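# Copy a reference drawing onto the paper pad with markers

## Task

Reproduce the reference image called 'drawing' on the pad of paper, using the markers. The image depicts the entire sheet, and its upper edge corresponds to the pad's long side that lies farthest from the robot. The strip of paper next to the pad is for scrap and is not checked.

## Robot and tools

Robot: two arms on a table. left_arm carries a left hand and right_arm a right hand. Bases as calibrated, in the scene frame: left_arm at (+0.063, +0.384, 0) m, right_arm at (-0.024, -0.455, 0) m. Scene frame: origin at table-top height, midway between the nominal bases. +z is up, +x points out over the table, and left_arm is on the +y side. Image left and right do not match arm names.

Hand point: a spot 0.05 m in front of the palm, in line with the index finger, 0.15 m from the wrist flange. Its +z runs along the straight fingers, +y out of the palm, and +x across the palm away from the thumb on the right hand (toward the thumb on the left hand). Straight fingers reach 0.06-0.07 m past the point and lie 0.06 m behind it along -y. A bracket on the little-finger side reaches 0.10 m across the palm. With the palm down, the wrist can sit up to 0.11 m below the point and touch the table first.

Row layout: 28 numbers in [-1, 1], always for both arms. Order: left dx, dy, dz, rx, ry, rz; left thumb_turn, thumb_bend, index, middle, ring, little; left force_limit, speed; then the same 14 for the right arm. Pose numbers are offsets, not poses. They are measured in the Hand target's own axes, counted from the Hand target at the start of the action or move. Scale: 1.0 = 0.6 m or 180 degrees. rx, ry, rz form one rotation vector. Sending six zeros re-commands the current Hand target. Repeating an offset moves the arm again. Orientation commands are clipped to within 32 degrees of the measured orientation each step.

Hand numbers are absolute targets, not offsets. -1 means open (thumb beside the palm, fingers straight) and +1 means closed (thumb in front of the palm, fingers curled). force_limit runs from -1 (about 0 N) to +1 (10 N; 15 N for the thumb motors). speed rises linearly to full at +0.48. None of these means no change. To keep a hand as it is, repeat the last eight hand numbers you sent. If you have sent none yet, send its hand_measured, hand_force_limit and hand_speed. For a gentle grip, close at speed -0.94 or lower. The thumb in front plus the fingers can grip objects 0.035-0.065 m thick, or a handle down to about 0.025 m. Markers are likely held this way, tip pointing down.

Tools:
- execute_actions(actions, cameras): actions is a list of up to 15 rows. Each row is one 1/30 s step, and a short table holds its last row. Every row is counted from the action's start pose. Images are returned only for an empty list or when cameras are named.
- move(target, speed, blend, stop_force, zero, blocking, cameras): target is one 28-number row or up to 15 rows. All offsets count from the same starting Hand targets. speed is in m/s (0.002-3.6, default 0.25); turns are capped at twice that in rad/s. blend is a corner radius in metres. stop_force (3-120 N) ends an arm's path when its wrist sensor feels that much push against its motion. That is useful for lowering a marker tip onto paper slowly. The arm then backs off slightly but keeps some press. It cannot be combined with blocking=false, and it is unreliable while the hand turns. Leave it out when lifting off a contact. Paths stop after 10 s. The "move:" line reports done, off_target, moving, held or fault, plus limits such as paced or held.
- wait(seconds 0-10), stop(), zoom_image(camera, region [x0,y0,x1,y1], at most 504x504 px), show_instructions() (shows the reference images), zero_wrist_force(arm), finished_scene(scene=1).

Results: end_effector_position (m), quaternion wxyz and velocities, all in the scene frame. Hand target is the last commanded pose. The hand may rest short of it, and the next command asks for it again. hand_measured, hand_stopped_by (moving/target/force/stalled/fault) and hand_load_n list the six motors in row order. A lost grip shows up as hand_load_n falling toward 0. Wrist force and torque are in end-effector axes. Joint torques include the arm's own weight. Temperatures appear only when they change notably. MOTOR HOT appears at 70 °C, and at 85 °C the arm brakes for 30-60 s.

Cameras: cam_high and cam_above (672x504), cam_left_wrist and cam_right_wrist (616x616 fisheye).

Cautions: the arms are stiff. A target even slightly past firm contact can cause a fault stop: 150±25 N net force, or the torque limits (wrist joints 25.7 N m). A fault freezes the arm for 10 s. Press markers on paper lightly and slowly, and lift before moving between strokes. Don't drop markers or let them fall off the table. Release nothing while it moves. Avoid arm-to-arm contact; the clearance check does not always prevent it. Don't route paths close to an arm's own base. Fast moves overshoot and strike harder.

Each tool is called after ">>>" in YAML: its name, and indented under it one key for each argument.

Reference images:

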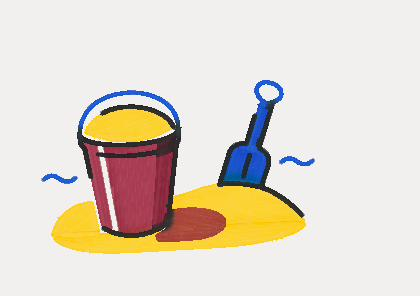

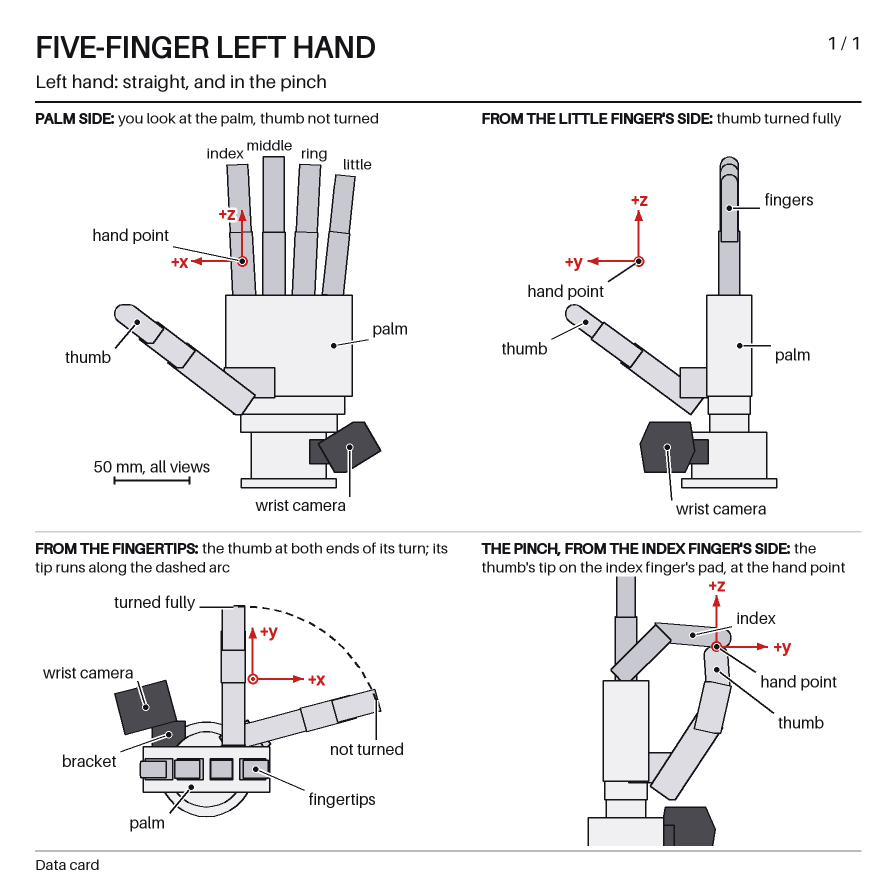

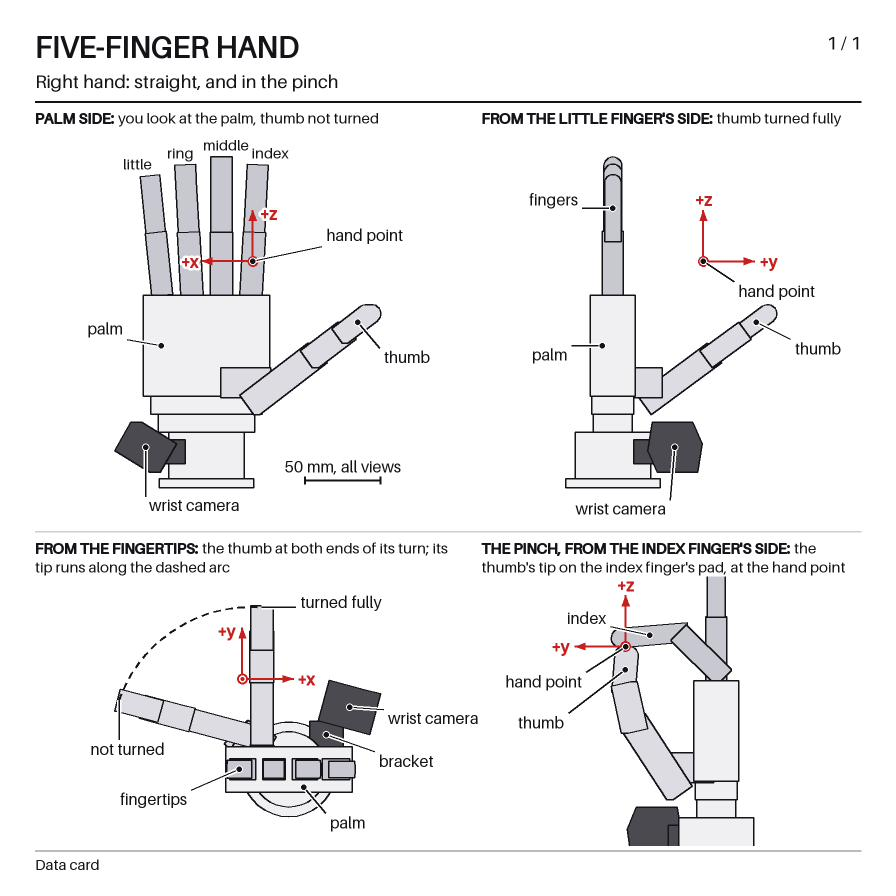

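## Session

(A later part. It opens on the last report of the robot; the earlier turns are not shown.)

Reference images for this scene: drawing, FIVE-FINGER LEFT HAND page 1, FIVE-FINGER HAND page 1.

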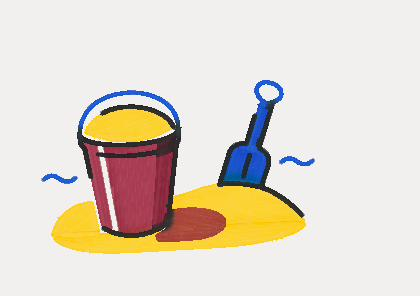

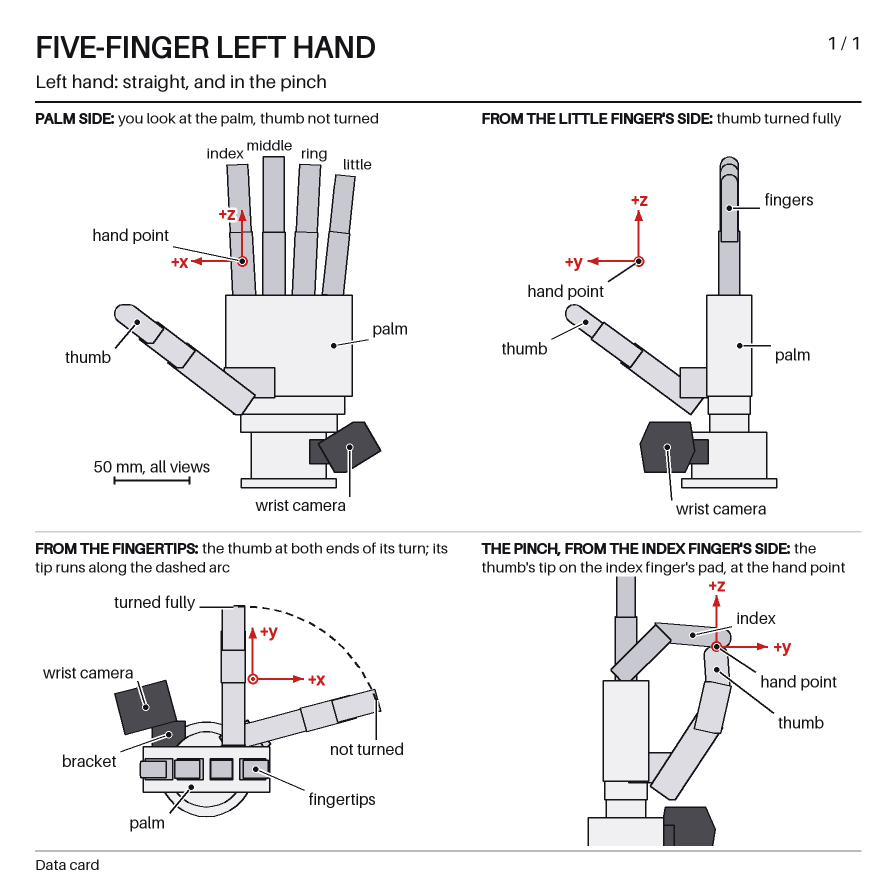

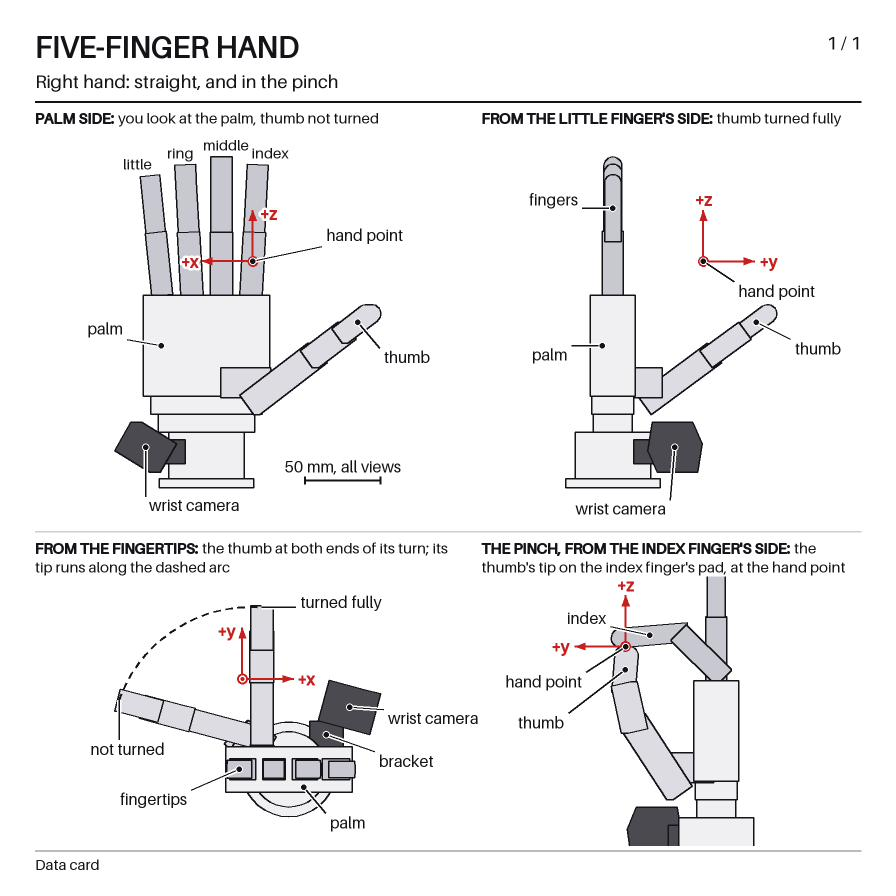

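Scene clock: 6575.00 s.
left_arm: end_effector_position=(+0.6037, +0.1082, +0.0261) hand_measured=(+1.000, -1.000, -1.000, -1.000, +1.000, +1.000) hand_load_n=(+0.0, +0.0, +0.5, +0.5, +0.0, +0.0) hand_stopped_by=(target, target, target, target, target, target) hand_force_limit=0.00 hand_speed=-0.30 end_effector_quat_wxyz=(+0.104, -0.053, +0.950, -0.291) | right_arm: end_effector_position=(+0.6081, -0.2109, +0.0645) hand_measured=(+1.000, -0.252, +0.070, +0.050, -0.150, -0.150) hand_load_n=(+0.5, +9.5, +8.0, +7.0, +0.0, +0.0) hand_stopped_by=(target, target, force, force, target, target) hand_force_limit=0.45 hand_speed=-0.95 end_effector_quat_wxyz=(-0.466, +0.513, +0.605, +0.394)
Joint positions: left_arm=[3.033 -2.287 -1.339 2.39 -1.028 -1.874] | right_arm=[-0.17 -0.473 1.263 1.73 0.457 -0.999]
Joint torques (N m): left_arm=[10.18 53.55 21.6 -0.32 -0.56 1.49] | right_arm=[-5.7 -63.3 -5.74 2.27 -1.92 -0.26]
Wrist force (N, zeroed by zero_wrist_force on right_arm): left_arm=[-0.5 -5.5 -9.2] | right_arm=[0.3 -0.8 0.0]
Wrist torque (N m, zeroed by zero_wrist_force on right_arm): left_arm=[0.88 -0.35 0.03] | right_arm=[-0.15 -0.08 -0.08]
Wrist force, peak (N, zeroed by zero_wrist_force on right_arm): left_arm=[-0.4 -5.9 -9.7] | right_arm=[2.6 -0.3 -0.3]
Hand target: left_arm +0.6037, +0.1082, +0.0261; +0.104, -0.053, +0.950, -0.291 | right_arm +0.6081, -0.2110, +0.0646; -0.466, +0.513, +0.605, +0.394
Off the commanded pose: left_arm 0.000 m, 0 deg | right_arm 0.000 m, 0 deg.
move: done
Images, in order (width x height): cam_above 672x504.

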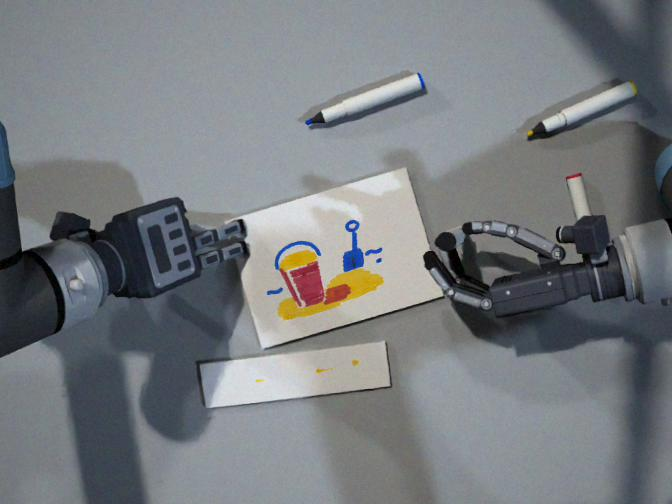

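>>> show_instructions:

Reference images for this scene: drawing, FIVE-FINGER LEFT HAND page 1, FIVE-FINGER HAND page 1.

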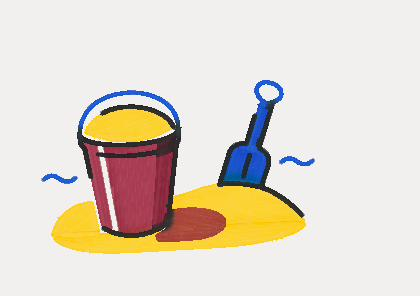

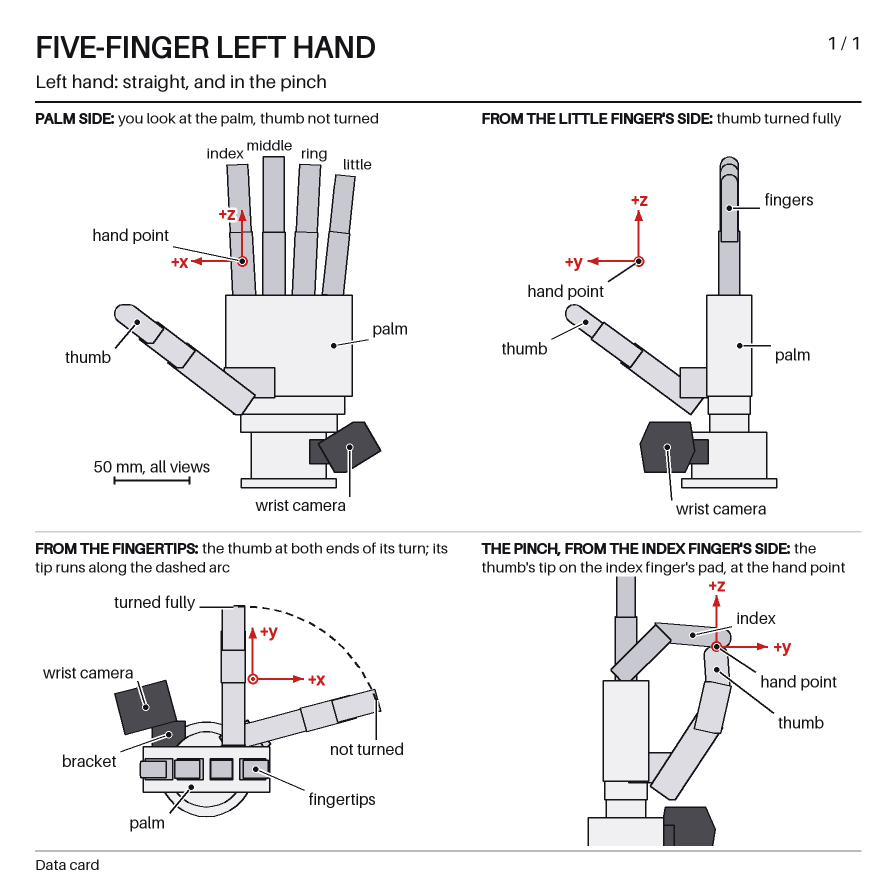

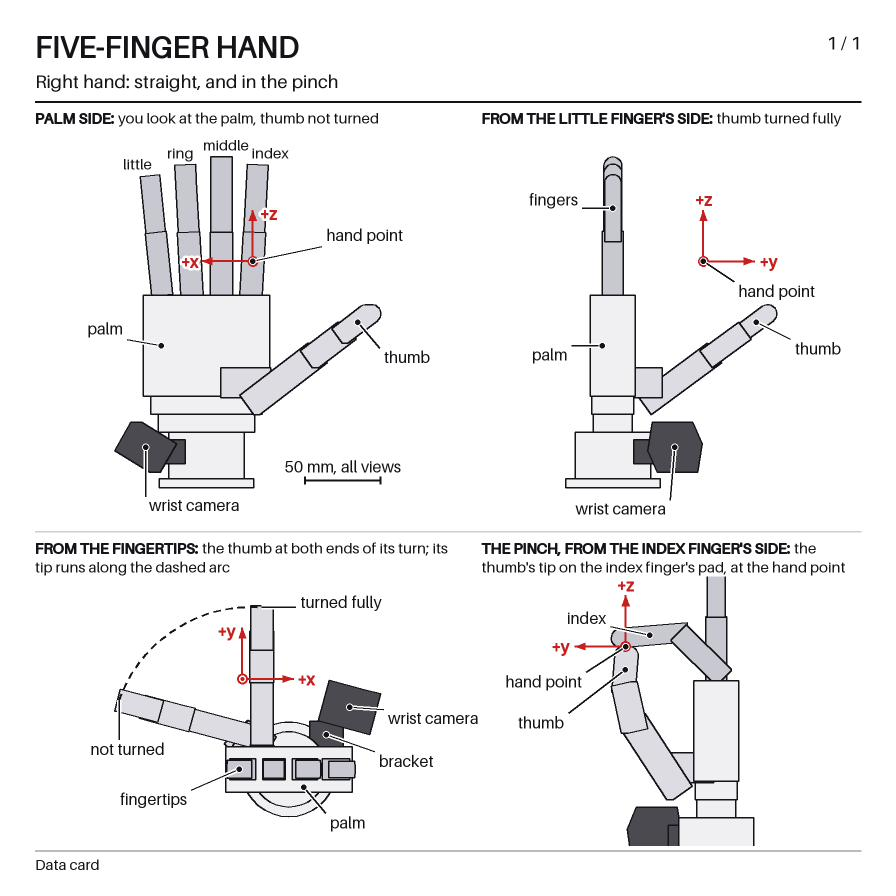

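>>> move:
  target:
    - [0,0,0,0,0,0,1,-1,-1,-1,1,1,0,-0.3,0.057304,0.01508,0.211794,0,0,0,1,-0.25,0.52,0.52,-0.15,-0.15,0.45,-0.95]
    - [0,0,0,0,0,0,1,-1,-1,-1,1,1,0,-0.3,0.049255,0.01508,0.213951,0,0,0,1,-0.25,0.52,0.52,-0.15,-0.15,0.45,-0.95]
    - [0,0,0,0,0,0,1,-1,-1,-1,1,1,0,-0.3,0.050861,0.010666,0.220088,0,0,0,1,-0.25,0.52,0.52,-0.15,-0.15,0.45,-0.95]
    - [0,0,0,0,0,0,1,-1,-1,-1,1,1,0,-0.3,0.052089,-0.001139,0.225074,0,0,0,1,-0.25,0.52,0.52,-0.15,-0.15,0.45,-0.95]
    - [0,0,0,0,0,0,1,-1,-1,-1,1,1,0,-0.3,0.052958,-0.019509,0.228949,0,0,0,1,-0.25,0.52,0.52,-0.15,-0.15,0.45,-0.95]
    - [0,0,0,0,0,0,1,-1,-1,-1,1,1,0,-0.3,0.048503,-0.018752,0.212316,0,0,0,1,-0.25,0.52,0.52,-0.15,-0.15,0.45,-0.95]
    - [0,0,0,0,0,0,1,-1,-1,-1,1,1,0,-0.3,0.043587,-0.019573,0.19402,0,0,0,1,-0.25,0.52,0.52,-0.15,-0.15,0.45,-0.95]
    - [0,0,0,0,0,0,1,-1,-1,-1,1,1,0,-0.3,0.042293,-0.001131,0.18856,0,0,0,1,-0.25,0.52,0.52,-0.15,-0.15,0.45,-0.95]
    - [0,0,0,0,0,0,1,-1,-1,-1,1,1,0,-0.3,0.042513,0.008771,0.189039,0,0,0,1,-0.25,0.52,0.52,-0.15,-0.15,0.45,-0.95]
    - [0,0,0,0,0,0,1,-1,-1,-1,1,1,0,-0.3,0.043915,0.014331,0.19407,0,0,0,1,-0.25,0.52,0.52,-0.15,-0.15,0.45,-0.95]
    - [0,0,0,0,0,0,1,-1,-1,-1,1,1,0,-0.3,0.04671,0.015512,0.204446,0,0,0,1,-0.25,0.52,0.52,-0.15,-0.15,0.45,-0.95]
    - [0,0,0,0,0,0,1,-1,-1,-1,1,1,0,-0.3,0.049255,0.01508,0.213951,0,0,0,1,-0.25,0.52,0.52,-0.15,-0.15,0.45,-0.95]
    - [0,0,0,0,0,0,1,-1,-1,-1,1,1,0,-0.3,0.057304,0.01508,0.211794,0,0,0,1,-0.25,0.52,0.52,-0.15,-0.15,0.45,-0.95]
    - [0,0,0,0,0,0,1,-1,-1,-1,1,1,0,-0.3,0,0,0,0,0,0,1,-0.25,0.52,0.52,-0.15,-0.15,0.45,-0.95]
  speed: [0.25,0.015,0.045,0.045,0.045,0.045,0.045,0.045,0.045,0.045,0.045,0.045,0.03,0.25]
  blend: [0,0,0.0008,0.0008,0.0008,0.0008,0.0008,0.0008,0.0008,0.0008,0.0008,0.0008,0.002,0]
  cameras: ["cam_above"]

>>> zoom_image:
  camera: "cam_above"
  region: [320, 210, 400, 275]

Scene clock: 6672.80 s.
left_arm: end_effector_position=(+0.6037, +0.1082, +0.0261) hand_measured=(+1.000, -1.000, -1.000, -1.000, +1.000, +1.000) hand_load_n=(+0.0, +0.0, +0.0, +0.5, +0.0, +0.0) hand_stopped_by=(target, target, target, target, target, target) hand_force_limit=0.00 hand_speed=-0.30 end_effector_quat_wxyz=(+0.104, -0.053, +0.950, -0.291) | right_arm: end_effector_position=(+0.6081, -0.2109, +0.0645) hand_measured=(+1.000, -0.252, +0.070, +0.050, -0.150, -0.150) hand_load_n=(+0.5, +9.5, +8.5, +7.5, +0.0, +0.0) hand_stopped_by=(target, target, force, force, target, target) hand_force_limit=0.45 hand_speed=-0.95 end_effector_quat_wxyz=(-0.466, +0.513, +0.605, +0.394)
Joint positions: left_arm=[3.033 -2.287 -1.339 2.39 -1.028 -1.874] | right_arm=[-0.17 -0.473 1.263 1.73 0.457 -0.999]
Joint torques (N m): left_arm=[10.32 52.79 21.7 -0.48 -0.48 1.51] | right_arm=[-7.63 -53.72 -24.38 1.72 -1.82 -0.59]
Wrist force (N, zeroed by zero_wrist_force on right_arm): left_arm=[-0.8 -5.7 -9.5] | right_arm=[0.3 -0.6 0.0]
Wrist torque (N m, zeroed by zero_wrist_force on right_arm): left_arm=[0.86 -0.31 0.03] | right_arm=[-0.13 -0.09 -0.09]
Wrist force, peak (N, zeroed by zero_wrist_force on right_arm): left_arm=[-0.6 -6.0 -9.8] | right_arm=[2.5 -1.4 -0.2]
Hand target: left_arm +0.6037, +0.1082, +0.0261; +0.104, -0.053, +0.950, -0.291 | right_arm +0.6081, -0.2110, +0.0646; -0.466, +0.513, +0.605, +0.394
Off the commanded pose: left_arm 0.000 m, 0 deg | right_arm 0.000 m, 0 deg.
move: done
Images, in order (width x height): cam_above 672x504.

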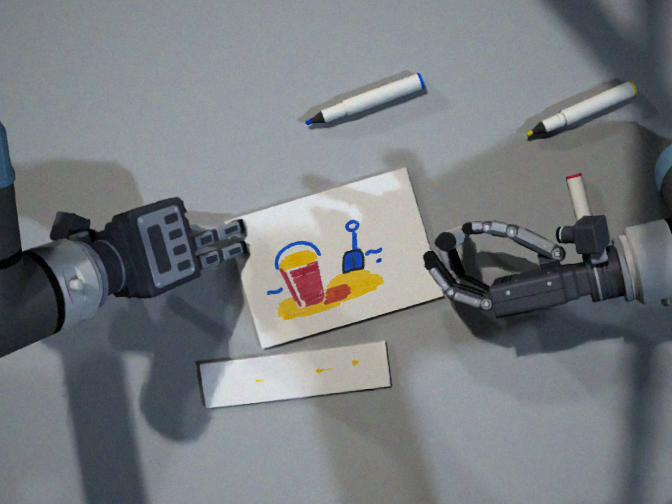

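Scaled by 6.300.

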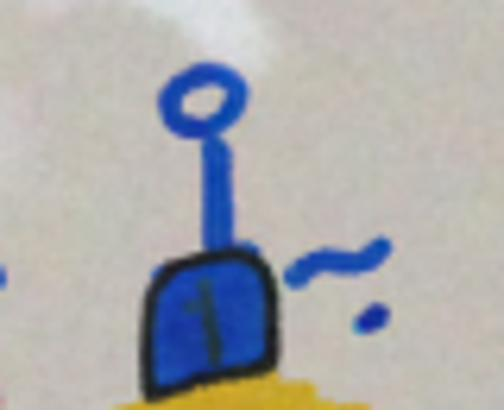

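>>> move:
  target:
    - [0,0,0,0,0,0,1,-1,-1,-1,1,1,0,-0.3,0.054814,0.017988,0.202409,0,0,0,1,-0.25,0.52,0.52,-0.15,-0.15,0.45,-0.95]
    - [0,0,0,0,0,0,1,-1,-1,-1,1,1,0,-0.3,0.046765,0.017988,0.204566,0,0,0,1,-0.25,0.52,0.52,-0.15,-0.15,0.45,-0.95]
    - [0,0,0,0,0,0,1,-1,-1,-1,1,1,0,-0.3,0.045267,0.046404,0.198,0,0,0,1,-0.25,0.52,0.52,-0.15,-0.15,0.45,-0.95]
    - [0,0,0,0,0,0,1,-1,-1,-1,1,1,0,-0.3,0.042864,0.048468,0.188972,0,0,0,1,-0.25,0.52,0.52,-0.15,-0.15,0.45,-0.95]
    - [0,0,0,0,0,0,1,-1,-1,-1,1,1,0,-0.3,0.044113,0.018438,0.194665,0,0,0,1,-0.25,0.52,0.52,-0.15,-0.15,0.45,-0.95]
    - [0,0,0,0,0,0,1,-1,-1,-1,1,1,0,-0.3,0.052162,0.018438,0.192508,0,0,0,1,-0.25,0.52,0.52,-0.15,-0.15,0.45,-0.95]
    - [0,0,0,0,0,0,1,-1,-1,-1,1,1,0,-0.3,0.051867,-0.018784,0.192695,0,0,0,1,-0.25,0.52,0.52,-0.15,-0.15,0.45,-0.95]
    - [0,0,0,0,0,0,1,-1,-1,-1,1,1,0,-0.3,0.043818,-0.018784,0.194852,0,0,0,1,-0.25,0.52,0.52,-0.15,-0.15,0.45,-0.95]
    - [0,0,0,0,0,0,1,-1,-1,-1,1,1,0,-0.3,0.041623,-0.021724,0.186772,0,0,0,1,-0.25,0.52,0.52,-0.15,-0.15,0.45,-0.95]
    - [0,0,0,0,0,0,1,-1,-1,-1,1,1,0,-0.3,0.039373,-0.02714,0.178572,0,0,0,1,-0.25,0.52,0.52,-0.15,-0.15,0.45,-0.95]
    - [0,0,0,0,0,0,1,-1,-1,-1,1,1,0,-0.3,0.036874,-0.03417,0.169501,0,0,0,1,-0.25,0.52,0.52,-0.15,-0.15,0.45,-0.95]
    - [0,0,0,0,0,0,1,-1,-1,-1,1,1,0,-0.3,0.034551,-0.042886,0.161142,0,0,0,1,-0.25,0.52,0.52,-0.15,-0.15,0.45,-0.95]
    - [0,0,0,0,0,0,1,-1,-1,-1,1,1,0,-0.3,0.0426,-0.042886,0.158985,0,0,0,1,-0.25,0.52,0.52,-0.15,-0.15,0.45,-0.95]
    - [0,0,0,0,0,0,1,-1,-1,-1,1,1,0,-0.3,0,0,0,0,0,0,1,-0.25,0.52,0.52,-0.15,-0.15,0.45,-0.95]
  speed: [0.25,0.015,0.045,0.045,0.045,0.03,0.1,0.015,0.045,0.045,0.045,0.045,0.03,0.25]
  blend: [0,0,0.0008,0.0008,0.0008,0.002,0,0,0.0008,0.0008,0.0008,0.0008,0.002,0]
  cameras: ["cam_above"]

>>> zoom_image:
  camera: "cam_above"
  region: [320, 210, 400, 300]

Scene clock: 6732.03 s.
left_arm: end_effector_position=(+0.6037, +0.1082, +0.0261) hand_measured=(+1.000, -1.000, -1.000, -1.000, +1.000, +1.000) hand_load_n=(+0.0, +0.0, +0.0, +0.5, +0.5, +0.0) hand_stopped_by=(target, target, target, target, target, target) hand_force_limit=0.00 hand_speed=-0.30 end_effector_quat_wxyz=(+0.104, -0.053, +0.950, -0.291) | right_arm: end_effector_position=(+0.6081, -0.2109, +0.0645) hand_measured=(+1.000, -0.252, +0.070, +0.050, -0.150, -0.150) hand_load_n=(+0.0, +9.0, +8.0, +7.5, +0.0, +0.0) hand_stopped_by=(target, target, force, force, target, target) hand_force_limit=0.45 hand_speed=-0.95 end_effector_quat_wxyz=(-0.466, +0.513, +0.605, +0.394)
Joint positions: left_arm=[3.033 -2.287 -1.339 2.39 -1.028 -1.874] | right_arm=[-0.17 -0.473 1.263 1.73 0.457 -0.999]
Joint torques (N m): left_arm=[10.78 52.58 20.84 -0.31 -0.37 1.4] | right_arm=[-8.83 -62.01 -9.91 2.8 -2.42 0.58]
Wrist force (N, zeroed by zero_wrist_force on right_arm): left_arm=[-0.5 -5.8 -9.4] | right_arm=[0.2 -0.5 0.1]
Wrist torque (N m, zeroed by zero_wrist_force on right_arm): left_arm=[0.85 -0.36 0.05] | right_arm=[-0.11 -0.07 -0.08]
Wrist force, peak (N, zeroed by zero_wrist_force on right_arm): left_arm=[-0.8 -6.1 -9.7] | right_arm=[3.6 -0.3 0.6]
Hand target: left_arm +0.6037, +0.1082, +0.0261; +0.104, -0.053, +0.950, -0.291 | right_arm +0.6081, -0.2110, +0.0646; -0.466, +0.513, +0.605, +0.394
Off the commanded pose: left_arm 0.000 m, 0 deg | right_arm 0.000 m, 0 deg.
move: done
Images, in order (width x height): cam_above 672x504.

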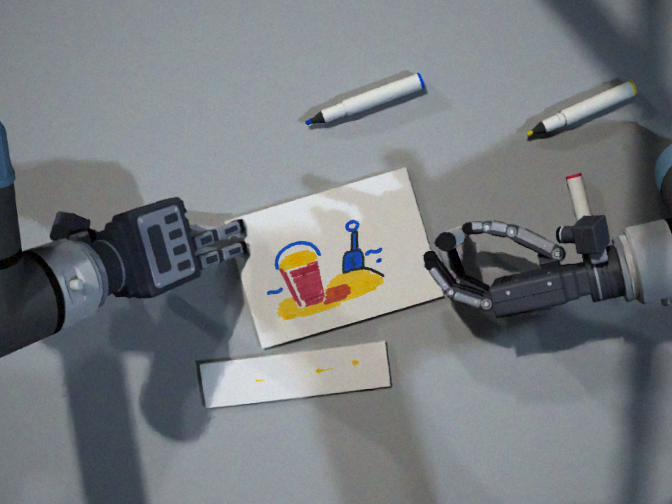

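Scaled by 5.600.

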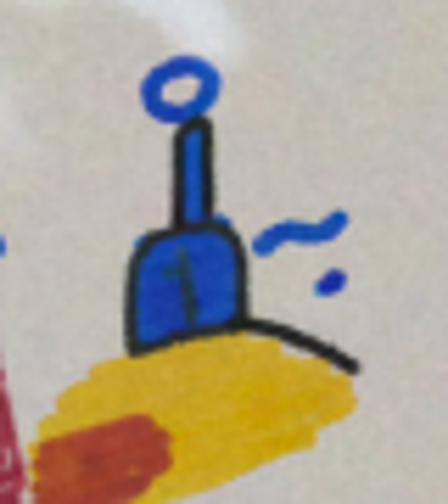

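>>> move:
  target:
    - [0,0,0,0,0,0,1,-1,-1,-1,1,1,0,-0.3,0.071618,0.026729,0.264746,0,0,0,1,-0.25,0.52,0.52,-0.15,-0.15,0.45,-0.95]
    - [0,0,0,0,0,0,1,-1,-1,-1,1,1,0,-0.3,0.063569,0.026729,0.266903,0,0,0,1,-0.25,0.52,0.52,-0.15,-0.15,0.45,-0.95]
    - [0,0,0,0,0,0,1,-1,-1,-1,1,1,0,-0.3,0.066308,0.034961,0.276826,0,0,0,1,-0.25,0.52,0.52,-0.15,-0.15,0.45,-0.95]
    - [0,0,0,0,0,0,1,-1,-1,-1,1,1,0,-0.3,0.069397,0.03982,0.288173,0,0,0,1,-0.25,0.52,0.52,-0.15,-0.15,0.45,-0.95]
    - [0,0,0,0,0,0,1,-1,-1,-1,1,1,0,-0.3,0.073262,0.041234,0.30253,0,0,0,1,-0.25,0.52,0.52,-0.15,-0.15,0.45,-0.95]
    - [0,0,0,0,0,0,1,-1,-1,-1,1,1,0,-0.3,0.077044,0.038935,0.316707,0,0,0,1,-0.25,0.52,0.52,-0.15,-0.15,0.45,-0.95]
    - [0,0,0,0,0,0,1,-1,-1,-1,1,1,0,-0.3,0.079507,0.034789,0.326032,0,0,0,1,-0.25,0.52,0.52,-0.15,-0.15,0.45,-0.95]
    - [0,0,0,0,0,0,1,-1,-1,-1,1,1,0,-0.3,0.087556,0.034789,0.323875,0,0,0,1,-0.25,0.52,0.52,-0.15,-0.15,0.45,-0.95]
    - [0,0,0,0,0,0,1,-1,-1,-1,1,1,0,-0.3,0.08992,0.007055,0.333648,0,0,0,1,-0.25,0.52,0.52,-0.15,-0.15,0.45,-0.95]
    - [0,0,0,0,0,0,1,-1,-1,-1,1,1,0,-0.3,0.081871,0.007055,0.335805,0,0,0,1,-0.25,0.52,0.52,-0.15,-0.15,0.45,-0.95]
    - [0,0,0,0,0,0,1,-1,-1,-1,1,1,0,-0.3,0.08126,-0.006094,0.333979,0,0,0,1,-0.25,0.52,0.52,-0.15,-0.15,0.45,-0.95]
    - [0,0,0,0,0,0,1,-1,-1,-1,1,1,0,-0.3,0.080242,-0.018345,0.330609,0,0,0,1,-0.25,0.52,0.52,-0.15,-0.15,0.45,-0.95]
    - [0,0,0,0,0,0,1,-1,-1,-1,1,1,0,-0.3,0.088291,-0.018345,0.328452,0,0,0,1,-0.25,0.52,0.52,-0.15,-0.15,0.45,-0.95]
    - [0,0,0,0,0,0,1,-1,-1,-1,1,1,0,-0.3,0,0,0,0,0,0,1,-0.25,0.52,0.52,-0.15,-0.15,0.45,-0.95]
  speed: [0.25,0.015,0.045,0.045,0.045,0.045,0.045,0.03,0.1,0.015,0.045,0.045,0.03,0.25]
  blend: [0,0,0.0008,0.0008,0.0008,0.0008,0.0008,0.002,0,0,0.0008,0.0008,0.002,0]
  cameras: ["cam_above"]

>>> zoom_image:
  camera: "cam_above"
  region: [260, 225, 340, 330]

>>> zoom_image:
  camera: "cam_above"
  region: [240, 320, 300, 365]

Scene clock: 6818.67 s.
left_arm: end_effector_position=(+0.6037, +0.1082, +0.0261) hand_measured=(+1.000, -1.000, -1.000, -1.000, +1.000, +1.000) hand_load_n=(+0.0, +0.0, +0.0, +0.5, +0.0, +0.0) hand_stopped_by=(target, target, target, target, target, target) hand_force_limit=0.00 hand_speed=-0.30 end_effector_quat_wxyz=(+0.104, -0.053, +0.950, -0.291) | right_arm: end_effector_position=(+0.6081, -0.2109, +0.0645) hand_measured=(+1.000, -0.252, +0.070, +0.050, -0.150, -0.150) hand_load_n=(+0.5, +9.0, +8.0, +7.0, +0.0, +0.0) hand_stopped_by=(target, target, force, force, target, target) hand_force_limit=0.45 hand_speed=-0.95 end_effector_quat_wxyz=(-0.465, +0.513, +0.605, +0.394)
Joint positions: left_arm=[3.033 -2.287 -1.339 2.39 -1.028 -1.874] | right_arm=[-0.17 -0.473 1.263 1.73 0.457 -0.999]
Joint torques (N m): left_arm=[10.3 52.25 19.89 -0.45 -0.5 1.43] | right_arm=[-7.86 -62.73 -5.45 1.94 -1.96 -0.16]
Wrist force (N, zeroed by zero_wrist_force on right_arm): left_arm=[-0.3 -5.9 -9.4] | right_arm=[0.2 -0.6 0.0]
Wrist torque (N m, zeroed by zero_wrist_force on right_arm): left_arm=[0.84 -0.39 0.07] | right_arm=[-0.11 -0.05 -0.09]
Wrist force, peak (N, zeroed by zero_wrist_force on right_arm): left_arm=[-0.8 -6.3 -9.7] | right_arm=[-0.1 -0.6 -2.2]
Hand target: left_arm +0.6037, +0.1082, +0.0261; +0.104, -0.053, +0.950, -0.291 | right_arm +0.6081, -0.2110, +0.0646; -0.466, +0.513, +0.605, +0.394
Off the commanded pose: left_arm 0.000 m, 0 deg | right_arm 0.000 m, 0 deg.
move: done
Images, in order (width x height): cam_above 672x504.

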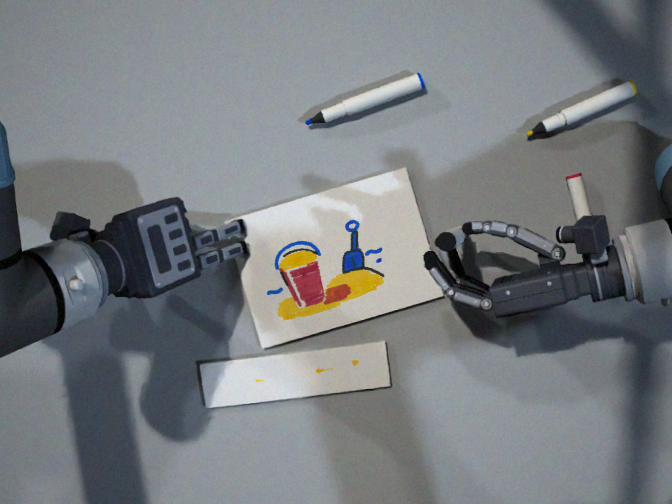

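Scaled by 4.800.

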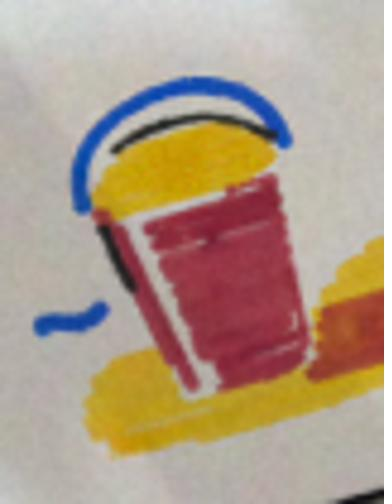

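Scaled by 8.400.

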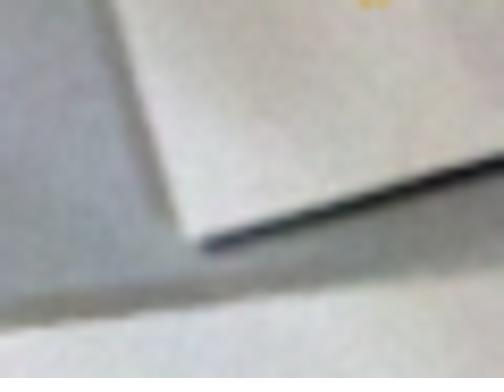

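>>> move:
  target:
    - [0,0,0,0,0,0,1,-1,-1,-1,1,1,0,-0.3,0.070251,0.026927,0.26044,0,0,0,1,-0.25,0.52,0.52,-0.15,-0.15,0.45,-0.95]
    - [0,0,0,0,0,0,1,-1,-1,-1,1,1,0,-0.3,0.062202,0.026927,0.262597,0,0,0,1,-0.25,0.52,0.52,-0.15,-0.15,0.45,-0.95]
    - [0,0,0,0,0,0,1,-1,-1,-1,1,1,0,-0.3,0.062355,0.019447,0.263426,0,0,0,1,-0.25,0.52,0.52,-0.15,-0.15,0.45,-0.95]
    - [0,0,0,0,0,0,1,-1,-1,-1,1,1,0,-0.3,0.063767,0.015894,0.268811,0,0,0,1,-0.25,0.52,0.52,-0.15,-0.15,0.45,-0.95]
    - [0,0,0,0,0,0,1,-1,-1,-1,1,1,0,-0.3,0.067088,0.012017,0.281324,0,0,0,1,-0.25,0.52,0.52,-0.15,-0.15,0.45,-0.95]
    - [0,0,0,0,0,0,1,-1,-1,-1,1,1,0,-0.3,0.071913,0.008712,0.299421,0,0,0,1,-0.25,0.52,0.52,-0.15,-0.15,0.45,-0.95]
    - [0,0,0,0,0,0,1,-1,-1,-1,1,1,0,-0.3,0.07658,0.00792,0.316846,0,0,0,1,-0.25,0.52,0.52,-0.15,-0.15,0.45,-0.95]
    - [0,0,0,0,0,0,1,-1,-1,-1,1,1,0,-0.3,0.080878,0.009674,0.332807,0,0,0,1,-0.25,0.52,0.52,-0.15,-0.15,0.45,-0.95]
    - [0,0,0,0,0,0,1,-1,-1,-1,1,1,0,-0.3,0.082861,0.012651,0.340094,0,0,0,1,-0.25,0.52,0.52,-0.15,-0.15,0.45,-0.95]
    - [0,0,0,0,0,0,1,-1,-1,-1,1,1,0,-0.3,0.083432,0.01918,0.341997,0,0,0,1,-0.25,0.52,0.52,-0.15,-0.15,0.45,-0.95]
    - [0,0,0,0,0,0,1,-1,-1,-1,1,1,0,-0.3,0.091481,0.01918,0.33984,0,0,0,1,-0.25,0.52,0.52,-0.15,-0.15,0.45,-0.95]
    - [0,0,0,0,0,0,1,-1,-1,-1,1,1,0,-0.3,0,0,0,0,0,0,1,-0.25,0.52,0.52,-0.15,-0.15,0.45,-0.95]
  speed: [0.25,0.015,0.04,0.04,0.04,0.04,0.04,0.04,0.04,0.04,0.03,0.25]
  blend: [0,0,0.0008,0.0008,0.0008,0.0008,0.0008,0.0008,0.0008,0.0008,0.002,0]
  cameras: ["cam_above"]

>>> zoom_image:
  camera: "cam_above"
  region: [260, 225, 340, 330]

Scene clock: 6881.30 s.
left_arm: end_effector_position=(+0.6037, +0.1082, +0.0261) hand_measured=(+1.000, -1.000, -1.000, -1.000, +1.000, +1.000) hand_load_n=(+0.0, +0.0, +0.0, +0.5, +0.0, +0.0) hand_stopped_by=(target, target, target, target, target, target) hand_force_limit=0.00 hand_speed=-0.30 end_effector_quat_wxyz=(+0.104, -0.053, +0.950, -0.291) | right_arm: end_effector_position=(+0.6081, -0.2109, +0.0645) hand_measured=(+1.000, -0.252, +0.070, +0.050, -0.150, -0.150) hand_load_n=(+0.5, +9.0, +8.0, +7.5, +0.0, +0.0) hand_stopped_by=(target, target, force, force, target, target) hand_force_limit=0.45 hand_speed=-0.95 end_effector_quat_wxyz=(-0.466, +0.513, +0.605, +0.394)
Joint positions: left_arm=[3.033 -2.287 -1.339 2.39 -1.028 -1.874] | right_arm=[-0.17 -0.473 1.263 1.73 0.457 -0.999]
Joint torques (N m): left_arm=[10.68 51.6 20.34 -0.54 -0.33 1.54] | right_arm=[-8.06 -60.62 -23.83 1.95 -1.82 -0.61]
Wrist force (N, zeroed by zero_wrist_force on right_arm): left_arm=[-0.4 -5.8 -9.3] | right_arm=[0.3 -0.6 0.0]
Wrist torque (N m, zeroed by zero_wrist_force on right_arm): left_arm=[0.84 -0.37 0.06] | right_arm=[-0.13 -0.08 -0.08]
Wrist force, peak (N, zeroed by zero_wrist_force on right_arm): left_arm=[-0.8 -5.9 -9.6] | right_arm=[2.6 -0.4 -0.5]
Hand target: left_arm +0.6037, +0.1082, +0.0261; +0.104, -0.053, +0.950, -0.291 | right_arm +0.6081, -0.2110, +0.0646; -0.466, +0.513, +0.605, +0.394
Off the commanded pose: left_arm 0.000 m, 0 deg | right_arm 0.000 m, 0 deg.
move: done
Images, in order (width x height): cam_above 672x504.

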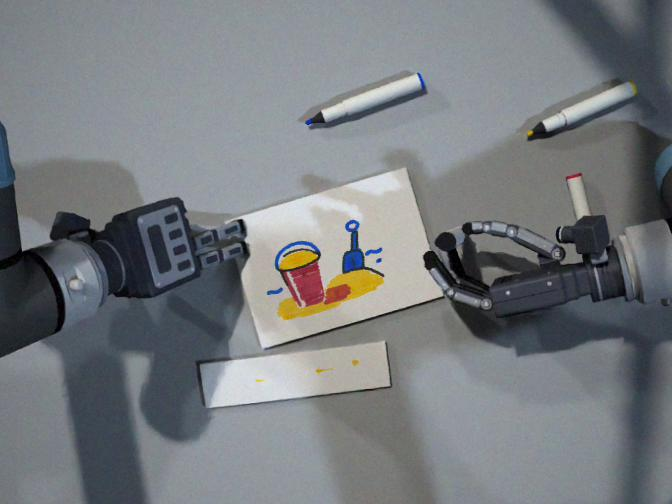

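Scaled by 4.800.

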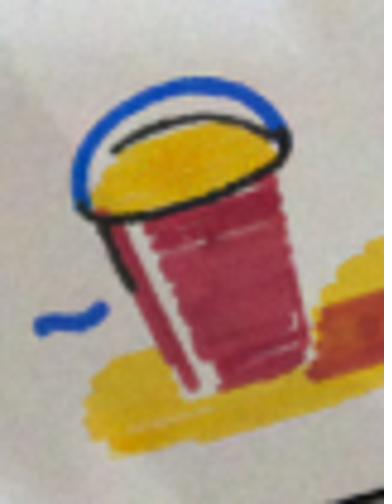

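>>> move:
  target:
    - [0,0,0,0,0,0,1,-1,-1,-1,1,1,0,-0.3,0.07177,0.013831,0.266554,0,0,0,1,-0.25,0.52,0.52,-0.15,-0.15,0.45,-0.95]
    - [0,0,0,0,0,0,1,-1,-1,-1,1,1,0,-0.3,0.063721,0.013831,0.268711,0,0,0,1,-0.25,0.52,0.52,-0.15,-0.15,0.45,-0.95]
    - [0,0,0,0,0,0,1,-1,-1,-1,1,1,0,-0.3,0.067042,0.009954,0.281224,0,0,0,1,-0.25,0.52,0.52,-0.15,-0.15,0.45,-0.95]
    - [0,0,0,0,0,0,1,-1,-1,-1,1,1,0,-0.3,0.071867,0.006649,0.299321,0,0,0,1,-0.25,0.52,0.52,-0.15,-0.15,0.45,-0.95]
    - [0,0,0,0,0,0,1,-1,-1,-1,1,1,0,-0.3,0.076534,0.005857,0.316746,0,0,0,1,-0.25,0.52,0.52,-0.15,-0.15,0.45,-0.95]
    - [0,0,0,0,0,0,1,-1,-1,-1,1,1,0,-0.3,0.081265,0.007952,0.334311,0,0,0,1,-0.25,0.52,0.52,-0.15,-0.15,0.45,-0.95]
    - [0,0,0,0,0,0,1,-1,-1,-1,1,1,0,-0.3,0.089314,0.007952,0.332154,0,0,0,1,-0.25,0.52,0.52,-0.15,-0.15,0.45,-0.95]
    - [0,0,0,0,0,0,1,-1,-1,-1,1,1,0,-0.3,0.07142,0.007678,0.265463,0,0,0,1,-0.25,0.52,0.52,-0.15,-0.15,0.45,-0.95]
    - [0,0,0,0,0,0,1,-1,-1,-1,1,1,0,-0.3,0.063371,0.007678,0.26762,0,0,0,1,-0.25,0.52,0.52,-0.15,-0.15,0.45,-0.95]
    - [0,0,0,0,0,0,1,-1,-1,-1,1,1,0,-0.3,0.067947,0.00276,0.284846,0,0,0,1,-0.25,0.52,0.52,-0.15,-0.15,0.45,-0.95]
    - [0,0,0,0,0,0,1,-1,-1,-1,1,1,0,-0.3,0.074275,0.000028,0.308527,0,0,0,1,-0.25,0.52,0.52,-0.15,-0.15,0.45,-0.95]
    - [0,0,0,0,0,0,1,-1,-1,-1,1,1,0,-0.3,0.079191,0.00085,0.326824,0,0,0,1,-0.25,0.52,0.52,-0.15,-0.15,0.45,-0.95]
    - [0,0,0,0,0,0,1,-1,-1,-1,1,1,0,-0.3,0.08724,0.00085,0.324667,0,0,0,1,-0.25,0.52,0.52,-0.15,-0.15,0.45,-0.95]
    - [0,0,0,0,0,0,1,-1,-1,-1,1,1,0,-0.3,0,0,0,0,0,0,1,-0.25,0.52,0.52,-0.15,-0.15,0.45,-0.95]
  speed: [0.25,0.015,0.045,0.045,0.045,0.045,0.03,0.15,0.015,0.045,0.045,0.045,0.03,0.25]
  blend: [0,0,0.0008,0.0008,0.0008,0.0008,0.002,0,0,0.0008,0.0008,0.0008,0.002,0]

>>> move:
  target:
    - [0,0,0,0,0,0,1,-1,-1,-1,1,1,0,-0.3,0.07068,0.01776,0.261961,0,0,0,1,-0.25,0.52,0.52,-0.15,-0.15,0.45,-0.95]
    - [0,0,0,0,0,0,1,-1,-1,-1,1,1,0,-0.3,0.062631,0.01776,0.264118,0,0,0,1,-0.25,0.52,0.52,-0.15,-0.15,0.45,-0.95]
    - [0,0,0,0,0,0,1,-1,-1,-1,1,1,0,-0.3,0.062941,0.007768,0.26562,0,0,0,1,-0.25,0.52,0.52,-0.15,-0.15,0.45,-0.95]
    - [0,0,0,0,0,0,1,-1,-1,-1,1,1,0,-0.3,0.063162,-0.0254,0.26759,0,0,0,1,-0.25,0.52,0.52,-0.15,-0.15,0.45,-0.95]
    - [0,0,0,0,0,0,1,-1,-1,-1,1,1,0,-0.3,0.063299,-0.052757,0.269047,0,0,0,1,-0.25,0.52,0.52,-0.15,-0.15,0.45,-0.95]
    - [0,0,0,0,0,0,1,-1,-1,-1,1,1,0,-0.3,0.064586,-0.057117,0.273996,0,0,0,1,-0.25,0.52,0.52,-0.15,-0.15,0.45,-0.95]
    - [0,0,0,0,0,0,1,-1,-1,-1,1,1,0,-0.3,0.067068,-0.060437,0.283361,0,0,0,1,-0.25,0.52,0.52,-0.15,-0.15,0.45,-0.95]
    - [0,0,0,0,0,0,1,-1,-1,-1,1,1,0,-0.3,0.070822,-0.063974,0.297478,0,0,0,1,-0.25,0.52,0.52,-0.15,-0.15,0.45,-0.95]
    - [0,0,0,0,0,0,1,-1,-1,-1,1,1,0,-0.3,0.074023,-0.063689,0.309398,0,0,0,1,-0.25,0.52,0.52,-0.15,-0.15,0.45,-0.95]
    - [0,0,0,0,0,0,1,-1,-1,-1,1,1,0,-0.3,0.077085,-0.060068,0.320686,0,0,0,1,-0.25,0.52,0.52,-0.15,-0.15,0.45,-0.95]
    - [0,0,0,0,0,0,1,-1,-1,-1,1,1,0,-0.3,0.085134,-0.060068,0.318529,0,0,0,1,-0.25,0.52,0.52,-0.15,-0.15,0.45,-0.95]
    - [0,0,0,0,0,0,1,-1,-1,-1,1,1,0,-0.3,0,0,0,0,0,0,1,-0.25,0.52,0.52,-0.15,-0.15,0.45,-0.95]
  speed: [0.25,0.015,0.045,0.045,0.045,0.045,0.045,0.045,0.045,0.045,0.03,0.25]
  blend: [0,0,0.0008,0.0008,0.0008,0.0008,0.0008,0.0008,0.0008,0.0008,0.002,0]
  cameras: ["cam_above"]

>>> zoom_image:
  camera: "cam_above"
  region: [260, 225, 340, 330]

>>> zoom_image:
  camera: "cam_above"
  region: [240, 200, 400, 330]

Scene clock: 6956.70 s.
left_arm: end_effector_position=(+0.6037, +0.1082, +0.0261) hand_measured=(+1.000, -1.000, -1.000, -1.000, +1.000, +1.000) hand_load_n=(+0.0, +0.0, +0.0, +0.5, +0.5, +0.0) hand_stopped_by=(target, target, target, target, target, target) hand_force_limit=0.00 hand_speed=-0.30 end_effector_quat_wxyz=(+0.104, -0.053, +0.950, -0.291) | right_arm: end_effector_position=(+0.6081, -0.2109, +0.0645) hand_measured=(+1.000, -0.252, +0.070, +0.050, -0.150, -0.150) hand_load_n=(+0.5, +9.0, +8.0, +7.0, +0.0, +0.0) hand_stopped_by=(target, target, force, force, target, target) hand_force_limit=0.45 hand_speed=-0.95 end_effector_quat_wxyz=(-0.466, +0.513, +0.605, +0.394)
Joint positions: left_arm=[3.033 -2.287 -1.339 2.39 -1.028 -1.874] | right_arm=[-0.17 -0.473 1.263 1.73 0.457 -0.999]
Joint torques (N m): left_arm=[10.78 51.38 19.72 -0.75 -0.55 1.52] | right_arm=[-8.11 -61.69 -23.05 1.99 -1.87 -0.47]
Wrist force (N, zeroed by zero_wrist_force on right_arm): left_arm=[-0.7 -5.6 -9.3] | right_arm=[0.4 -0.5 0.1]
Wrist torque (N m, zeroed by zero_wrist_force on right_arm): left_arm=[0.87 -0.32 0.03] | right_arm=[-0.11 -0.10 -0.07]
Wrist force, peak (N, zeroed by zero_wrist_force on right_arm): left_arm=[-0.2 -6.2 -9.7] | right_arm=[3.1 -0.5 -0.9]
Hand target: left_arm +0.6037, +0.1082, +0.0261; +0.104, -0.053, +0.950, -0.291 | right_arm +0.6081, -0.2110, +0.0646; -0.466, +0.513, +0.605, +0.394
Off the commanded pose: left_arm 0.000 m, 0 deg | right_arm 0.000 m, 0 deg.
move: done

Scene clock: 6961.40 s.
left_arm: end_effector_position=(+0.6037, +0.1082, +0.0261) hand_measured=(+1.000, -1.000, -1.000, -1.000, +1.000, +1.000) hand_load_n=(+0.5, +0.0, +0.0, +0.5, +0.5, +0.0) hand_stopped_by=(target, target, target, target, target, target) hand_force_limit=0.00 hand_speed=-0.30 end_effector_quat_wxyz=(+0.104, -0.053, +0.950, -0.291) | right_arm: end_effector_position=(+0.6081, -0.2109, +0.0645) hand_measured=(+1.000, -0.252, +0.070, +0.050, -0.150, -0.150) hand_load_n=(+0.5, +9.0, +8.0, +7.5, +0.0, +0.0) hand_stopped_by=(target, target, force, force, target, target) hand_force_limit=0.45 hand_speed=-0.95 end_effector_quat_wxyz=(-0.466, +0.513, +0.605, +0.394)
Joint positions: left_arm=[3.033 -2.287 -1.339 2.39 -1.028 -1.874] | right_arm=[-0.17 -0.473 1.263 1.73 0.457 -0.999]
Joint torques (N m): left_arm=[10.85 50.57 20.24 -0.55 -0.57 1.32] | right_arm=[-6.78 -63.94 -7.09 2.64 -2.41 0.16]
Wrist force (N, zeroed by zero_wrist_force on right_arm): left_arm=[-0.6 -5.9 -9.6] | right_arm=[0.3 -0.9 0.2]
Wrist torque (N m, zeroed by zero_wrist_force on right_arm): left_arm=[0.85 -0.34 0.04] | right_arm=[-0.18 -0.09 -0.10]
Wrist force, peak (N, zeroed by zero_wrist_force on right_arm): left_arm=[-0.7 -6.0 -9.6] | right_arm=[2.6 -0.2 -0.2]
Hand target: left_arm +0.6037, +0.1082, +0.0261; +0.104, -0.053, +0.950, -0.291 | right_arm +0.6081, -0.2110, +0.0646; -0.466, +0.513, +0.605, +0.394
Off the commanded pose: left_arm 0.000 m, 0 deg | right_arm 0.000 m, 0 deg.
move: done
Images, in order (width x height): cam_above 672x504.

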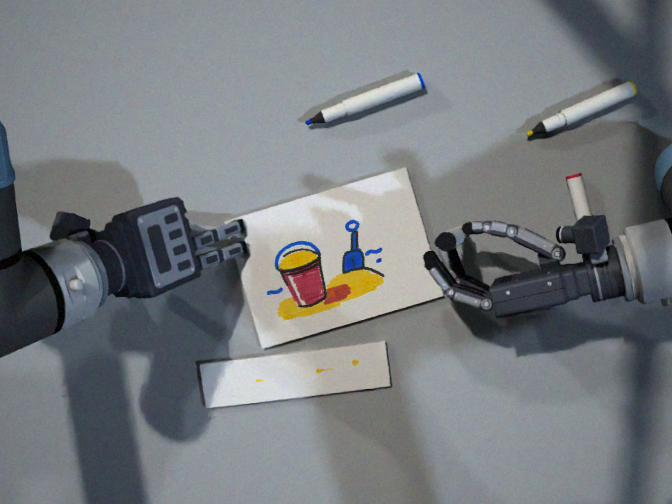

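Scaled by 4.800.

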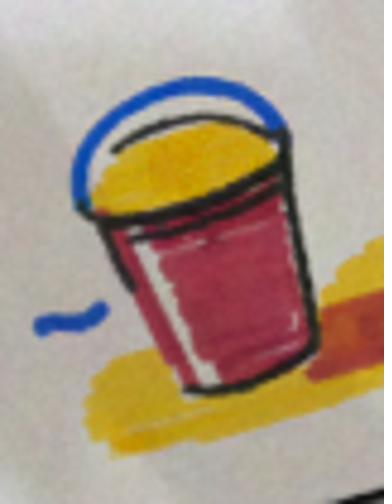

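Scaled by 3.150.

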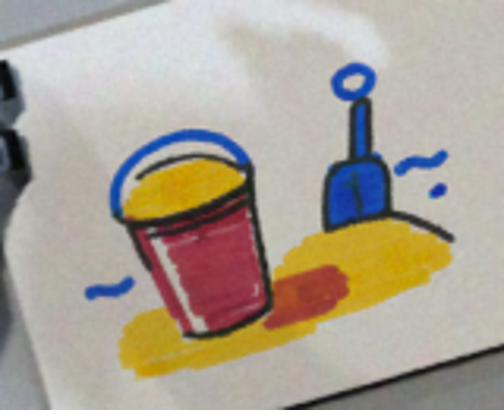

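>>> move:
  target: [0,0,0,0,0,0,1,-1,-1,-1,1,1,0,-0.3,0.144889,0,-0.038823,0,0,0.5,1,-0.25,0.52,0.52,-0.15,-0.15,0.45,-0.95]
  speed: 0.25

>>> move:
  target: [0,0,0,0,0,0,1,-1,-1,-1,1,1,0,-0.3,0,0,0,-0.0278,0,0,1,-0.25,0.52,0.52,-0.15,-0.15,0.45,-0.95]
  speed: 0.25
  cameras: ["cam_above", "cam_high", "cam_right_wrist"]

Scene clock: 6986.90 s.
left_arm: end_effector_position=(+0.6037, +0.1082, +0.0261) hand_measured=(+1.000, -1.000, -1.000, -1.000, +1.000, +1.000) hand_load_n=(+0.0, +0.0, +0.0, +0.5, +0.5, +0.5) hand_stopped_by=(target, target, target, target, target, target) hand_force_limit=0.00 hand_speed=-0.30 end_effector_quat_wxyz=(+0.104, -0.053, +0.950, -0.291) | right_arm: end_effector_position=(+0.6083, -0.2112, +0.1545) hand_measured=(+1.000, -0.252, +0.070, +0.050, -0.150, -0.150) hand_load_n=(+0.5, +9.0, +8.5, +7.0, +0.0, +0.0) hand_stopped_by=(target, target, force, force, target, target) hand_force_limit=0.45 hand_speed=-0.95 end_effector_quat_wxyz=(-0.607, +0.790, +0.065, -0.051)
Joint positions: left_arm=[3.033 -2.287 -1.339 2.39 -1.028 -1.874] | right_arm=[-0.111 -0.435 0.802 2.074 0.41 0.659]
Joint torques (N m): left_arm=[10.44 51.5 20.27 -0.75 -0.4 1.35] | right_arm=[4.33 -69.92 -10.91 0.85 1.89 0.35]
Wrist force (N, zeroed by zero_wrist_force on right_arm): left_arm=[-0.4 -5.8 -9.5] | right_arm=[-1.5 -0.5 -1.0]
Wrist torque (N m, zeroed by zero_wrist_force on right_arm): left_arm=[0.84 -0.38 0.06] | right_arm=[-0.13 0.27 -0.27]
Wrist force, peak (N, zeroed by zero_wrist_force on right_arm): left_arm=[-0.6 -5.9 -9.8] | right_arm=[-1.7 -0.1 -1.0]
Hand target: left_arm +0.6037, +0.1082, +0.0261; +0.104, -0.053, +0.950, -0.291 | right_arm +0.6083, -0.2112, +0.1546; -0.607, +0.790, +0.065, -0.051
Off the commanded pose: left_arm 0.000 m, 0 deg | right_arm 0.000 m, 0 deg.
move: done

Scene clock: 6987.77 s.
left_arm: end_effector_position=(+0.6037, +0.1082, +0.0261) hand_measured=(+1.000, -1.000, -1.000, -1.000, +1.000, +1.000) hand_load_n=(+0.0, +0.0, +0.0, +1.0, +0.0, +0.0) hand_stopped_by=(target, target, target, target, target, target) hand_force_limit=0.00 hand_speed=-0.30 end_effector_quat_wxyz=(+0.104, -0.053, +0.950, -0.291) | right_arm: end_effector_position=(+0.6083, -0.2112, +0.1545) hand_measured=(+1.000, -0.252, +0.070, +0.050, -0.150, -0.150) hand_load_n=(+0.0, +9.5, +8.0, +7.0, +0.0, +0.0) hand_stopped_by=(target, target, force, force, target, target) hand_force_limit=0.45 hand_speed=-0.95 end_effector_quat_wxyz=(-0.572, +0.816, +0.067, -0.048)
Joint positions: left_arm=[3.033 -2.287 -1.339 2.39 -1.028 -1.874] | right_arm=[-0.095 -0.433 0.713 1.984 0.458 0.825]
Joint torques (N m): left_arm=[10.73 50.53 20.8 -0.65 -0.63 1.24] | right_arm=[-6.21 -68.98 -12.56 4.49 -3.99 -1.33]
Wrist force (N, zeroed by zero_wrist_force on right_arm): left_arm=[-0.6 -5.7 -9.4] | right_arm=[-1.0 -0.5 -0.5]
Wrist torque (N m, zeroed by zero_wrist_force on right_arm): left_arm=[0.86 -0.35 0.04] | right_arm=[-0.11 0.21 -0.19]
Wrist force, peak (N, zeroed by zero_wrist_force on right_arm): left_arm=[-0.5 -5.9 -9.7] | right_arm=[-1.6 -0.3 -1.1]
Hand target: left_arm +0.6037, +0.1082, +0.0261; +0.104, -0.053, +0.950, -0.291 | right_arm +0.6083, -0.2112, +0.1546; -0.572, +0.816, +0.067, -0.048
Off the commanded pose: left_arm 0.000 m, 0 deg | right_arm 0.000 m, 0 deg.
move: done
camera_calibration:
cam_right_wrist: T_world_to_cam=[[0.358501, -0.28038, -0.890429, -0.150798], [-0.705237, -0.706295, -0.0615406, 0.284475], [-0.611651, 0.650026, -0.450942, 0.692563], [0, 0, 0, 1]] pos_world=[0.67829, -0.291542, 0.195538]
Images, in order (width x height): cam_high 672x504, cam_above 672x504, cam_right_wrist 616x616.

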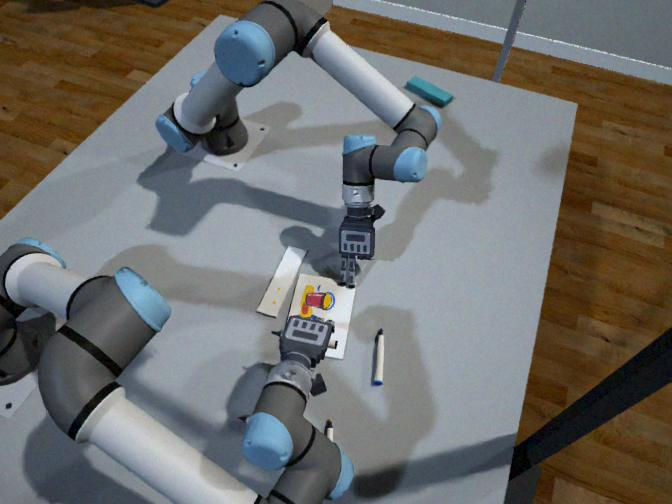

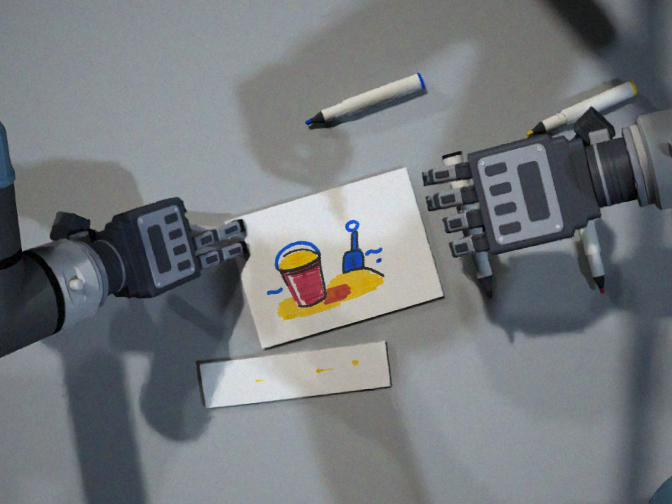

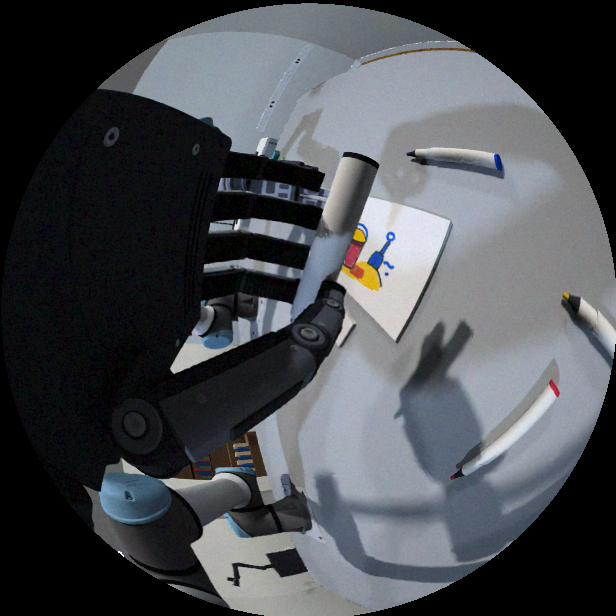

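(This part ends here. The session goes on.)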